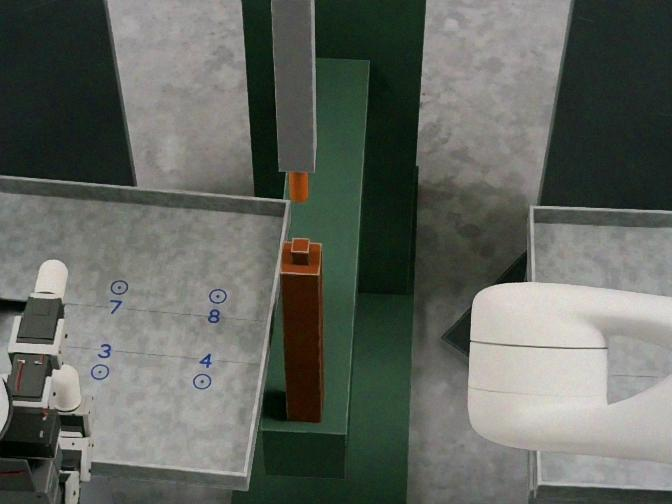

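>>> move(
  arm3={"joints": {"joint1_rad": -1.189, "joint2_rad": 1.647, "joint3_rad": 0.372, "joint4_rad": 2.363, "joint5_rad": 0.254, "joint6_rad": -1.177, "joint7_rad": 5.73}, "min_time_s": 3},
  arm1={"target": [-0.72, 0.1, 1.05, 0.1564, 0.9877, 0.0, 0.0], "speed": 0.25},
  arm4={"target": [0.023, -0.503, 0.90, 0.0, 0.0, 1.0, 0.0], "speed": 0.2, "joints": {"hand_middle_mcp": 0.754, "hand_middle_pip": 0.576, "hand_middle_dip": 0.696}},
)

>>> move(
  arm2={"joints": {"joint1_rad": 0.276, "joint2_rad": 1.193, "joint3_rad": 0.979, "joint4_rad": 2.32, "joint5_rad": 1.074, "joint6_rad": -0.948, "joint7_rad": -1.267}, "min_time_s": 3},
  cameras=["cam_tips", "cam_front"],
)

Scene clock: 479.83 s.
Joint torques (N m): arm1=[-0.61 -17.14 -4.51 -2.22 0.18 -0.31 0.04] | arm2=[0.13 -13.81 -2.82 4.7 0.46 -0.77 -0.31] | arm3=[0.34 -13.27 4.42 6.08 -0.23 -0.76 0.2] | arm4=[0.17 -19.6 5.31 -1.2 -0.28 0.06 0.05]
Motor temperatures (°C): arm1=[36 43 32 34 39 46 44] | arm2=[30 31 31 33 41 41 40] | arm3=[35 36 29 30 37 47 40] | arm4=[35 42 33 34 36 49 42]
Flange force (N): arm1=[0.8 -5.0 5.1] | arm2=[-2.0 -0.5 -1.3] | arm3=[5.1 1.4 2.7] | arm4=[1.0 0.4 -0.4]
move: arm1 done; arm3 done; arm4 done
Joint velocities: within noise
arm1.joint_positions: joint1_rad=+0.406 joint2_rad=+0.911 joint3_rad=-0.553 joint4_rad=+2.248 joint5_rad=+2.208 joint6_rad=+0.213 joint7_rad=+5.047 hand_index_mcp=+0.997 hand_index_abd=-0.011 hand_index_pip=+0.585 hand_index_dip=+0.711 hand_middle_mcp=+0.995 hand_middle_abd=-0.010 hand_middle_pip=+0.585 hand_middle_dip=+0.714 hand_ring_mcp=+0.995 hand_ring_abd=-0.015 hand_ring_pip=+0.590 hand_ring_dip=+0.703 hand_thumb_cmc=-0.573 hand_thumb_axl=+0.677 hand_thumb_mcp=+0.212 hand_thumb_ipl=+0.168 hand_current_limit=+0.400 hand_speed=-0.600
arm1.joint_status: not commanded
arm1.hand_state: goal,goal,goal,goal,goal,goal,goal,goal,goal,goal,goal,goal,goal,goal,goal,goal
arm1.index_mcp_current_ma: -10
arm1.index_abd_current_ma: 9
arm1.index_pip_current_ma: 10
arm1.index_dip_current_ma: -2
arm1.middle_mcp_current_ma: 0
arm1.middle_abd_current_ma: -5
arm1.middle_pip_current_ma: -2
arm1.middle_dip_current_ma: 0
arm1.ring_mcp_current_ma: 1
arm1.ring_abd_current_ma: 4
arm1.ring_pip_current_ma: 15
arm1.ring_dip_current_ma: 5
arm1.thumb_cmc_current_ma: 3
arm1.thumb_axl_current_ma: 2
arm1.thumb_mcp_current_ma: -1
arm1.thumb_ipl_current_ma: 3
arm1.hand_goal_index_mcp: 1.000
arm1.hand_goal_index_abd: 0.000
arm1.hand_goal_index_pip: 0.578
arm1.hand_goal_index_dip: 0.696
arm1.hand_goal_middle_mcp: 1.000
arm1.hand_goal_middle_abd: 0.000
arm1.hand_goal_middle_pip: 0.578
arm1.hand_goal_middle_dip: 0.696
arm1.hand_goal_ring_mcp: 1.000
arm1.hand_goal_ring_abd: 0.000
arm1.hand_goal_ring_pip: 0.578
arm1.hand_goal_ring_dip: 0.696
arm1.hand_goal_thumb_cmc: -0.570
arm1.hand_goal_thumb_axl: 0.678
arm1.hand_goal_thumb_mcp: 0.226
arm1.hand_goal_thumb_ipl: 0.168
arm1.hand: x=-0.7200 y=+0.1000 z=+1.0500 quat_wxyz=(-0.156, -0.988, +0.000, +0.000)
arm1.hand_target: x=-0.7200 y=+0.1000 z=+1.0500 quat_wxyz=(-0.156, -0.988, +0.000, +0.000)
arm1.hand_status: done (0.000 m and 0.0 deg from the pose sent, 0.292 m and 0.0 deg at the start)
arm2: as last shown
arm2.index_mcp_current_ma: -40
arm2.index_abd_current_ma: -23
arm2.index_pip_current_ma: -1
arm2.index_dip_current_ma: -2
arm2.middle_mcp_current_ma: -28
arm2.middle_abd_current_ma: -9
arm2.middle_pip_current_ma: -19
arm2.middle_dip_current_ma: -1
arm2.ring_mcp_current_ma: -38
arm2.ring_abd_current_ma: -9
arm2.ring_pip_current_ma: -7
arm2.thumb_cmc_current_ma: 21
arm2.thumb_axl_current_ma: 7
arm2.thumb_mcp_current_ma: -8
arm2.thumb_ipl_current_ma: -4
arm3.joint_positions: joint1_rad=-1.189 joint2_rad=+1.647 joint3_rad=+0.372 joint4_rad=+2.363 joint5_rad=+0.254 joint6_rad=-1.177 joint7_rad=+5.730 hand_index_mcp=+0.978 hand_index_abd=+0.008 hand_index_pip=+0.931 hand_index_dip=+0.691 hand_middle_mcp=+0.977 hand_middle_abd=-0.002 hand_middle_pip=+0.934 hand_middle_dip=+0.696 hand_ring_mcp=+0.978 hand_ring_abd=+0.006 hand_ring_pip=+0.926 hand_ring_dip=+0.687 hand_thumb_cmc=-0.567 hand_thumb_axl=+0.677 hand_thumb_mcp=+0.215 hand_thumb_ipl=+0.168 hand_current_limit=+0.400 hand_speed=-0.600
arm3.joint_status: all done
arm3.hand_state: blocked,goal,goal,goal,blocked,goal,goal,goal,blocked,goal,blocked,goal,goal,goal,goal,goal
arm3.index_mcp_current_ma: 4
arm3.index_abd_current_ma: 7
arm3.index_pip_current_ma: 10
arm3.index_dip_current_ma: -11
arm3.middle_mcp_current_ma: 6
arm3.middle_abd_current_ma: -2
arm3.middle_pip_current_ma: 8
arm3.middle_dip_current_ma: -2
arm3.ring_mcp_current_ma: -8
arm3.ring_abd_current_ma: 4
arm3.ring_pip_current_ma: 5
arm3.ring_dip_current_ma: -6
arm3.thumb_cmc_current_ma: -5
arm3.thumb_axl_current_ma: -6
arm3.thumb_mcp_current_ma: -1
arm3.thumb_ipl_current_ma: -5
arm3.hand_goal_index_mcp: 1.000
arm3.hand_goal_index_abd: 0.000
arm3.hand_goal_index_pip: 0.950
arm3.hand_goal_index_dip: 0.696
arm3.hand_goal_middle_mcp: 1.000
arm3.hand_goal_middle_abd: 0.000
arm3.hand_goal_middle_pip: 0.950
arm3.hand_goal_middle_dip: 0.696
arm3.hand_goal_ring_mcp: 1.000
arm3.hand_goal_ring_abd: 0.000
arm3.hand_goal_ring_pip: 0.950
arm3.hand_goal_ring_dip: 0.696
arm3.hand_goal_thumb_cmc: -0.570
arm3.hand_goal_thumb_axl: 0.678
arm3.hand_goal_thumb_mcp: 0.226
arm3.hand_goal_thumb_ipl: 0.168
arm3.hand: x=+0.5162 y=-0.1003 z=+0.8863 quat_wxyz=(-0.003, -0.007, -0.987, -0.159)
arm3.hand_target: x=+0.5162 y=-0.1003 z=+0.8863 quat_wxyz=(-0.003, -0.007, -0.987, -0.159)
arm3.hand_status: not commanded
arm4.joint_positions: joint1_rad=+2.180 joint2_rad=+1.457 joint3_rad=+0.744 joint4_rad=+1.684 joint5_rad=-1.528 joint6_rad=+0.742 joint7_rad=+2.884 hand_index_mcp=+0.145 hand_index_abd=-0.010 hand_index_pip=-0.488 hand_index_dip=+0.004 hand_middle_mcp=+0.754 hand_middle_abd=-0.003 hand_middle_pip=+0.577 hand_middle_dip=+0.706 hand_ring_mcp=+0.142 hand_ring_abd=-0.008 hand_ring_pip=-0.488 hand_ring_dip=+0.005 hand_thumb_cmc=-0.567 hand_thumb_axl=+0.677 hand_thumb_mcp=+0.219 hand_thumb_ipl=+0.168 hand_current_limit=+0.400 hand_speed=-0.600
arm4.joint_status: all done
arm4.hand_state: blocked,goal,goal,goal,goal,goal,goal,goal,blocked,goal,goal,goal,goal,goal,goal,goal
arm4.index_mcp_current_ma: 56
arm4.index_abd_current_ma: 6
arm4.index_pip_current_ma: 0
arm4.index_dip_current_ma: 6
arm4.middle_mcp_current_ma: -6
arm4.middle_abd_current_ma: 0
arm4.middle_pip_current_ma: -12
arm4.middle_dip_current_ma: 1
arm4.ring_mcp_current_ma: 31
arm4.ring_abd_current_ma: 15
arm4.ring_pip_current_ma: 9
arm4.ring_dip_current_ma: -4
arm4.thumb_cmc_current_ma: 11
arm4.thumb_axl_current_ma: 17
arm4.thumb_mcp_current_ma: -4
arm4.thumb_ipl_current_ma: 2
arm4.hand_goal_index_mcp: 0.100
arm4.hand_goal_index_abd: 0.000
arm4.hand_goal_index_pip: -0.500
arm4.hand_goal_index_dip: 0.000
arm4.hand_goal_middle_mcp: 0.754
arm4.hand_goal_middle_abd: 0.000
arm4.hand_goal_middle_pip: 0.576
arm4.hand_goal_middle_dip: 0.696
arm4.hand_goal_ring_mcp: 0.100
arm4.hand_goal_ring_abd: 0.000
arm4.hand_goal_ring_pip: -0.500
arm4.hand_goal_ring_dip: 0.000
arm4.hand_goal_thumb_cmc: -0.570
arm4.hand_goal_thumb_axl: 0.678
arm4.hand_goal_thumb_mcp: 0.226
arm4.hand_goal_thumb_ipl: 0.168
arm4.hand: x=+0.0230 y=-0.5030 z=+0.9000 quat_wxyz=(+0.000, +0.000, +1.000, +0.000)
arm4.hand_target: x=+0.0230 y=-0.5030 z=+0.9000 quat_wxyz=(+0.000, +0.000, +1.000, +0.000)
arm4.hand_status: done (0.000 m and 0.0 deg from the pose sent, 0.319 m and 0.0 deg at the start)
pictures: none

Scene clock: 483.20 s.
Joint torques (N m): arm1=[-0.68 -17.17 -4.55 -2.21 0.12 -0.3 0.04] | arm2=[0.1 -14.61 4.45 -0.22 -0.79 -0.37 -0.34] | arm3=[0.4 -13.3 4.47 5.98 -0.29 -0.81 0.2] | arm4=[0.17 -19.57 5.21 -1.13 -0.28 0.1 0.11]
Motor temperatures (°C): arm1=[36 43 32 34 39 46 44] | arm2=[30 31 31 33 41 41 40] | arm3=[35 36 29 30 37 47 40] | arm4=[35 42 33 34 36 49 42]
Flange force (N): arm1=[0.7 -5.3 5.2] | arm2=[-1.2 -1.2 -2.6] | arm3=[5.3 1.5 2.6] | arm4=[0.5 0.4 -0.5]
move: arm2 done
Joint velocities: within noise
arm1, arm3, arm4: as last shown
arm1.index_mcp_current_ma: -2
arm1.index_abd_current_ma: 4
arm1.index_pip_current_ma: 11
arm1.index_dip_current_ma: 1
arm1.middle_mcp_current_ma: 4
arm1.middle_abd_current_ma: -4
arm1.middle_pip_current_ma: -4
arm1.middle_dip_current_ma: 3
arm1.ring_mcp_current_ma: 4
arm1.ring_abd_current_ma: 8
arm1.ring_pip_current_ma: 5
arm1.ring_dip_current_ma: 10
arm1.thumb_cmc_current_ma: -3
arm1.thumb_axl_current_ma: -4
arm1.thumb_mcp_current_ma: -5
arm1.thumb_ipl_current_ma: -9
arm2.joint_positions: joint1_rad=+0.276 joint2_rad=+1.193 joint3_rad=+0.979 joint4_rad=+2.320 joint5_rad=+1.074 joint6_rad=-0.948 joint7_rad=-1.267 hand_index_mcp=+0.993 hand_index_abd=+0.002 hand_index_pip=+0.947 hand_index_dip=+0.696 hand_middle_mcp=+0.993 hand_middle_abd=+0.000 hand_middle_pip=+0.946 hand_middle_dip=+0.696 hand_ring_mcp=+0.992 hand_ring_abd=+0.004 hand_ring_pip=+0.946 hand_ring_dip=+0.696 hand_thumb_cmc=-0.567 hand_thumb_axl=+0.677 hand_thumb_mcp=+0.223 hand_thumb_ipl=+0.168 hand_current_limit=+0.400 hand_speed=-0.600
arm2.joint_status: all done
arm2.hand_state: goal,goal,goal,goal,goal,goal,goal,goal,goal,goal,goal,goal,goal,goal,goal,goal
arm2.index_mcp_current_ma: -33
arm2.index_abd_current_ma: -1
arm2.index_pip_current_ma: 0
arm2.index_dip_current_ma: -2
arm2.middle_mcp_current_ma: -20
arm2.middle_abd_current_ma: -7
arm2.middle_pip_current_ma: -18
arm2.middle_dip_current_ma: 2
arm2.ring_mcp_current_ma: -31
arm2.ring_abd_current_ma: 15
arm2.ring_pip_current_ma: -5
arm2.ring_dip_current_ma: 4
arm2.thumb_cmc_current_ma: 18
arm2.thumb_axl_current_ma: 7
arm2.thumb_mcp_current_ma: -2
arm2.thumb_ipl_current_ma: -6
arm2.hand_goal_index_mcp: 1.000
arm2.hand_goal_index_abd: 0.000
arm2.hand_goal_index_pip: 0.950
arm2.hand_goal_index_dip: 0.696
arm2.hand_goal_middle_mcp: 1.000
arm2.hand_goal_middle_abd: 0.000
arm2.hand_goal_middle_pip: 0.950
arm2.hand_goal_middle_dip: 0.696
arm2.hand_goal_ring_mcp: 1.000
arm2.hand_goal_ring_abd: 0.000
arm2.hand_goal_ring_pip: 0.950
arm2.hand_goal_ring_dip: 0.696
arm2.hand_goal_thumb_cmc: -0.570
arm2.hand_goal_thumb_axl: 0.678
arm2.hand_goal_thumb_mcp: 0.226
arm2.hand_goal_thumb_ipl: 0.168
arm2.hand: x=+0.4041 y=-0.0117 z=+1.0736 quat_wxyz=(+0.159, +0.987, +0.020, -0.003)
arm2.hand_target: x=+0.4041 y=-0.0117 z=+1.0736 quat_wxyz=(+0.159, +0.987, +0.020, -0.003)
arm2.hand_status: not commanded
arm3.index_mcp_current_ma: -1
arm3.index_abd_current_ma: 8
arm3.index_pip_current_ma: 13
arm3.index_dip_current_ma: -10
arm3.middle_mcp_current_ma: 2
arm3.middle_abd_current_ma: 2
arm3.middle_pip_current_ma: 10
arm3.middle_dip_current_ma: -11
arm3.ring_mcp_current_ma: -3
arm3.ring_abd_current_ma: 6
arm3.ring_pip_current_ma: -1
arm3.ring_dip_current_ma: 1
arm3.thumb_axl_current_ma: -4
arm3.thumb_mcp_current_ma: -4
arm3.thumb_ipl_current_ma: -6
arm4.index_mcp_current_ma: 48
arm4.index_abd_current_ma: 8
arm4.index_pip_current_ma: 1
arm4.index_dip_current_ma: 11
arm4.middle_abd_current_ma: -18
arm4.middle_pip_current_ma: -30
arm4.middle_dip_current_ma: 4
arm4.ring_abd_current_ma: 10
arm4.ring_pip_current_ma: -11
arm4.ring_dip_current_ma: -2
arm4.thumb_cmc_current_ma: 9
arm4.thumb_axl_current_ma: -2
arm4.thumb_mcp_current_ma: -1
arm4.thumb_ipl_current_ma: -11
pictures: cam_front, cam_tips

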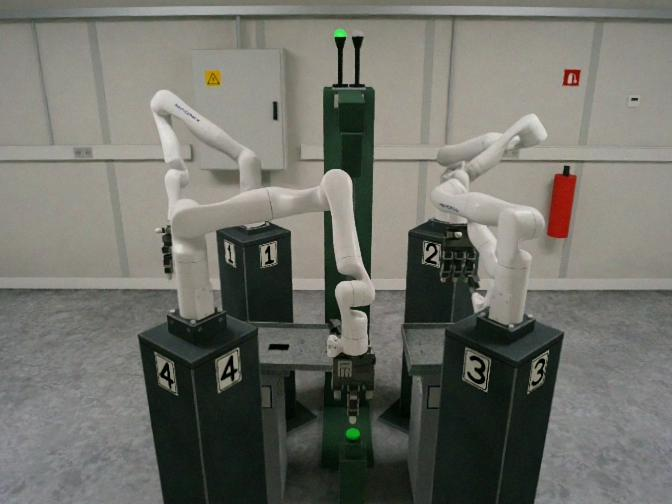

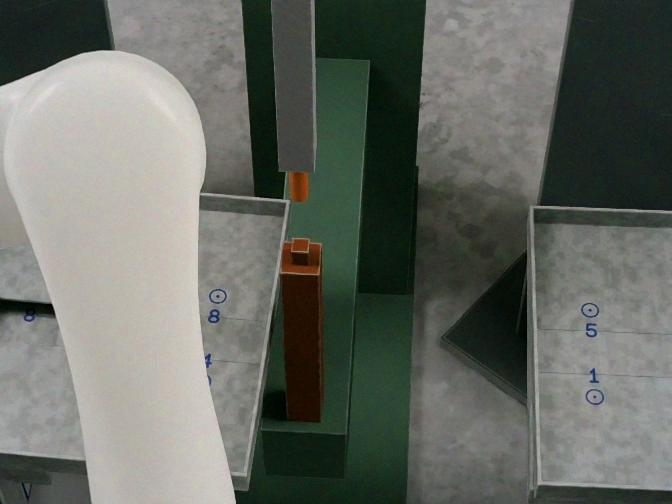

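>>> move(
  arm2={"target": [0.25, 0.12, 0.95, 0.1564, 0.9877, 0.0, 0.0], "speed": 0.3},
)

>>> move(
  arm3={"target": [0.515, 0.0, 1.1, 0.0, 0.0, 0.9877, 0.1564], "speed": 0.3},
  cameras=["cam_front"],
)

Scene clock: 489.93 s.
Joint torques (N m): arm1=[-0.6 -17.21 -4.59 -2.21 0.19 -0.31 0.03] | arm2=[0.06 -13.62 3.65 3.61 -0.53 -0.86 -0.29] | arm3=[0.38 -13.28 4.5 6.08 -0.2 -0.78 0.23] | arm4=[0.26 -19.7 5.25 -1.13 -0.3 0.05 0.1]
Motor temperatures (°C): arm1=[36 42 32 34 39 46 44] | arm2=[30 31 32 33 41 41 40] | arm3=[35 36 29 30 37 47 40] | arm4=[35 41 33 34 36 49 42]
Flange force (N): arm1=[0.5 -4.9 5.2] | arm2=[-1.3 0.1 -3.7] | arm3=[5.5 1.4 2.9] | arm4=[0.3 0.5 -0.3]
move: arm2 done
Joint velocities: within noise
arm1, arm3, arm4: as last shown
arm1.index_mcp_current_ma: -9
arm1.index_pip_current_ma: 10
arm1.index_dip_current_ma: 6
arm1.middle_mcp_current_ma: 1
arm1.middle_abd_current_ma: 2
arm1.middle_pip_current_ma: 1
arm1.middle_dip_current_ma: 1
arm1.ring_mcp_current_ma: 0
arm1.ring_abd_current_ma: 4
arm1.ring_pip_current_ma: 11
arm1.ring_dip_current_ma: 17
arm1.thumb_cmc_current_ma: 2
arm1.thumb_axl_current_ma: 3
arm1.thumb_mcp_current_ma: 8
arm1.thumb_ipl_current_ma: 2
arm2.joint_positions: joint1_rad=+0.864 joint2_rad=+1.707 joint3_rad=+0.861 joint4_rad=+2.377 joint5_rad=+0.754 joint6_rad=-1.472 joint7_rad=-0.613 hand_index_mcp=+0.993 hand_index_abd=+0.000 hand_index_pip=+0.947 hand_index_dip=+0.696 hand_middle_mcp=+0.993 hand_middle_abd=-0.004 hand_middle_pip=+0.946 hand_middle_dip=+0.696 hand_ring_mcp=+0.992 hand_ring_abd=-0.004 hand_ring_pip=+0.946 hand_ring_dip=+0.696 hand_thumb_cmc=-0.567 hand_thumb_axl=+0.677 hand_thumb_mcp=+0.223 hand_thumb_ipl=+0.168 hand_current_limit=+0.400 hand_speed=-0.600
arm2.joint_status: not commanded
arm2.hand_state: goal,goal,goal,goal,goal,goal,goal,goal,goal,goal,goal,goal,goal,goal,goal,goal
arm2.index_mcp_current_ma: -29
arm2.index_abd_current_ma: -4
arm2.index_pip_current_ma: 0
arm2.index_dip_current_ma: -2
arm2.middle_mcp_current_ma: -21
arm2.middle_abd_current_ma: -15
arm2.middle_pip_current_ma: -16
arm2.middle_dip_current_ma: -4
arm2.ring_mcp_current_ma: -32
arm2.ring_abd_current_ma: -8
arm2.ring_pip_current_ma: -9
arm2.ring_dip_current_ma: -1
arm2.thumb_cmc_current_ma: 17
arm2.thumb_axl_current_ma: 8
arm2.thumb_mcp_current_ma: -9
arm2.thumb_ipl_current_ma: -3
arm2.hand_goal_index_mcp: 1.000
arm2.hand_goal_index_abd: 0.000
arm2.hand_goal_index_pip: 0.950
arm2.hand_goal_index_dip: 0.696
arm2.hand_goal_middle_mcp: 1.000
arm2.hand_goal_middle_abd: 0.000
arm2.hand_goal_middle_pip: 0.950
arm2.hand_goal_middle_dip: 0.696
arm2.hand_goal_ring_mcp: 1.000
arm2.hand_goal_ring_abd: 0.000
arm2.hand_goal_ring_pip: 0.950
arm2.hand_goal_ring_dip: 0.696
arm2.hand_goal_thumb_cmc: -0.570
arm2.hand_goal_thumb_axl: 0.678
arm2.hand_goal_thumb_mcp: 0.226
arm2.hand_goal_thumb_ipl: 0.168
arm2.hand: x=+0.2500 y=+0.1200 z=+0.9500 quat_wxyz=(+0.156, +0.988, +0.000, +0.000)
arm2.hand_target: x=+0.2500 y=+0.1200 z=+0.9500 quat_wxyz=(+0.156, +0.988, +0.000, +0.000)
arm2.hand_status: done (0.000 m and 0.0 deg from the pose sent, 0.237 m and 2.3 deg at the start)
arm3.index_mcp_current_ma: -3
arm3.index_abd_current_ma: -3
arm3.index_pip_current_ma: 6
arm3.index_dip_current_ma: -12
arm3.middle_mcp_current_ma: 7
arm3.middle_abd_current_ma: 4
arm3.middle_pip_current_ma: 3
arm3.middle_dip_current_ma: -10
arm3.ring_mcp_current_ma: -8
arm3.ring_abd_current_ma: 4
arm3.ring_pip_current_ma: 4
arm3.ring_dip_current_ma: -2
arm3.thumb_cmc_current_ma: -11
arm3.thumb_axl_current_ma: 0
arm3.thumb_mcp_current_ma: -7
arm3.thumb_ipl_current_ma: -10
arm4.index_mcp_current_ma: 56
arm4.index_abd_current_ma: 4
arm4.index_pip_current_ma: 22
arm4.index_dip_current_ma: -7
arm4.middle_mcp_current_ma: 10
arm4.middle_abd_current_ma: -8
arm4.middle_pip_current_ma: -8
arm4.middle_dip_current_ma: -3
arm4.ring_mcp_current_ma: 39
arm4.ring_abd_current_ma: 5
arm4.ring_pip_current_ma: 1
arm4.ring_dip_current_ma: 11
arm4.thumb_cmc_current_ma: 8
arm4.thumb_axl_current_ma: 7
arm4.thumb_mcp_current_ma: -25
arm4.thumb_ipl_current_ma: 0
pictures: none

Scene clock: 491.77 s.
Joint torques (N m): arm1=[-0.74 -17.2 -4.63 -2.23 0.13 -0.29 0.04] | arm2=[0.14 -13.74 3.65 3.47 -0.51 -0.84 -0.35] | arm3=[0.45 -13.62 3.92 -0.22 -0.16 -0.59 0.19] | arm4=[0.24 -19.65 5.27 -1.18 -0.25 0.08 0.04]
Motor temperatures (°C): arm1=[36 42 32 34 39 46 44] | arm2=[30 31 32 33 41 41 40] | arm3=[35 36 29 30 37 47 40] | arm4=[35 41 33 34 36 49 42]
Flange force (N): arm1=[0.5 -5.4 5.1] | arm2=[-0.8 -0.5 -3.8] | arm3=[1.8 9.2 -2.6] | arm4=[1.0 0.5 -0.3]
move: arm3 done
Joint velocities: within noise
arm1, arm2, arm4: as last shown
arm1.index_mcp_current_ma: -7
arm1.index_abd_current_ma: 15
arm1.index_pip_current_ma: 11
arm1.index_dip_current_ma: 2
arm1.middle_mcp_current_ma: 4
arm1.middle_abd_current_ma: -5
arm1.middle_pip_current_ma: -1
arm1.middle_dip_current_ma: 4
arm1.ring_mcp_current_ma: 6
arm1.ring_pip_current_ma: 2
arm1.ring_dip_current_ma: 11
arm1.thumb_axl_current_ma: 6
arm1.thumb_ipl_current_ma: -6
arm2.index_mcp_current_ma: -34
arm2.index_abd_current_ma: -1
arm2.index_pip_current_ma: -3
arm2.index_dip_current_ma: 0
arm2.middle_mcp_current_ma: -18
arm2.middle_abd_current_ma: -13
arm2.middle_dip_current_ma: -9
arm2.ring_mcp_current_ma: -33
arm2.ring_abd_current_ma: -6
arm2.ring_pip_current_ma: -5
arm2.ring_dip_current_ma: 1
arm2.thumb_axl_current_ma: 0
arm2.thumb_mcp_current_ma: -4
arm2.thumb_ipl_current_ma: -2
arm3.joint_positions: joint1_rad=-1.135 joint2_rad=+0.802 joint3_rad=+0.448 joint4_rad=+2.331 joint5_rad=+0.891 joint6_rad=-0.400 joint7_rad=+5.387 hand_index_mcp=+0.978 hand_index_abd=+0.000 hand_index_pip=+0.931 hand_index_dip=+0.691 hand_middle_mcp=+0.977 hand_middle_abd=-0.003 hand_middle_pip=+0.934 hand_middle_dip=+0.696 hand_ring_mcp=+0.978 hand_ring_abd=+0.006 hand_ring_pip=+0.926 hand_ring_dip=+0.687 hand_thumb_cmc=-0.572 hand_thumb_axl=+0.677 hand_thumb_mcp=+0.215 hand_thumb_ipl=+0.168 hand_current_limit=+0.400 hand_speed=-0.600
arm3.joint_status: not commanded
arm3.hand_state: blocked,goal,goal,goal,blocked,goal,goal,goal,blocked,goal,blocked,goal,goal,goal,goal,goal
arm3.index_mcp_current_ma: 0
arm3.index_abd_current_ma: 11
arm3.index_pip_current_ma: 11
arm3.index_dip_current_ma: -14
arm3.middle_mcp_current_ma: 7
arm3.middle_abd_current_ma: 0
arm3.middle_pip_current_ma: 5
arm3.middle_dip_current_ma: -11
arm3.ring_mcp_current_ma: -3
arm3.ring_abd_current_ma: 5
arm3.ring_pip_current_ma: -3
arm3.ring_dip_current_ma: 4
arm3.thumb_cmc_current_ma: -2
arm3.thumb_axl_current_ma: -2
arm3.thumb_mcp_current_ma: 3
arm3.thumb_ipl_current_ma: -9
arm3.hand_goal_index_mcp: 1.000
arm3.hand_goal_index_abd: 0.000
arm3.hand_goal_index_pip: 0.950
arm3.hand_goal_index_dip: 0.696
arm3.hand_goal_middle_mcp: 1.000
arm3.hand_goal_middle_abd: 0.000
arm3.hand_goal_middle_pip: 0.950
arm3.hand_goal_middle_dip: 0.696
arm3.hand_goal_ring_mcp: 1.000
arm3.hand_goal_ring_abd: 0.000
arm3.hand_goal_ring_pip: 0.950
arm3.hand_goal_ring_dip: 0.696
arm3.hand_goal_thumb_cmc: -0.570
arm3.hand_goal_thumb_axl: 0.678
arm3.hand_goal_thumb_mcp: 0.226
arm3.hand_goal_thumb_ipl: 0.168
arm3.hand: x=+0.5150 y=+0.0000 z=+1.1000 quat_wxyz=(+0.000, +0.000, -0.988, -0.156)
arm3.hand_target: x=+0.5150 y=+0.0000 z=+1.1000 quat_wxyz=(+0.000, +0.000, -0.988, -0.156)
arm3.hand_status: done (0.000 m and 0.0 deg from the pose sent, 0.236 m and 0.9 deg at the start)
arm4.index_mcp_current_ma: 36
arm4.index_abd_current_ma: 6
arm4.index_pip_current_ma: 19
arm4.index_dip_current_ma: 9
arm4.middle_mcp_current_ma: -9
arm4.middle_abd_current_ma: 10
arm4.middle_pip_current_ma: -2
arm4.middle_dip_current_ma: -8
arm4.ring_mcp_current_ma: 30
arm4.ring_abd_current_ma: 6
arm4.ring_pip_current_ma: -2
arm4.ring_dip_current_ma: 20
arm4.thumb_cmc_current_ma: 6
arm4.thumb_axl_current_ma: -8
arm4.thumb_mcp_current_ma: 3
arm4.thumb_ipl_current_ma: -3

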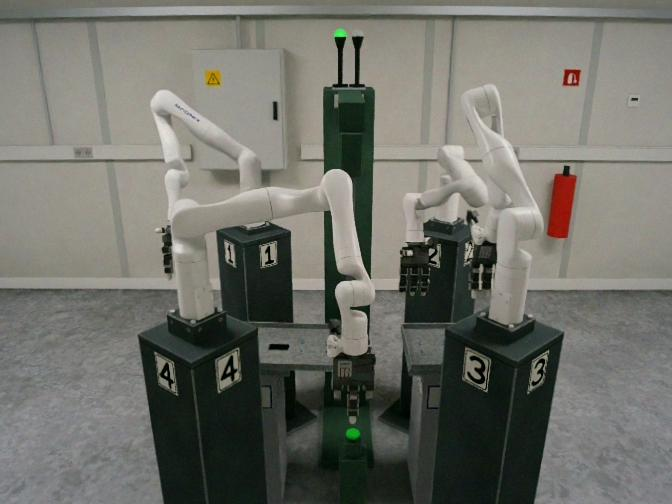

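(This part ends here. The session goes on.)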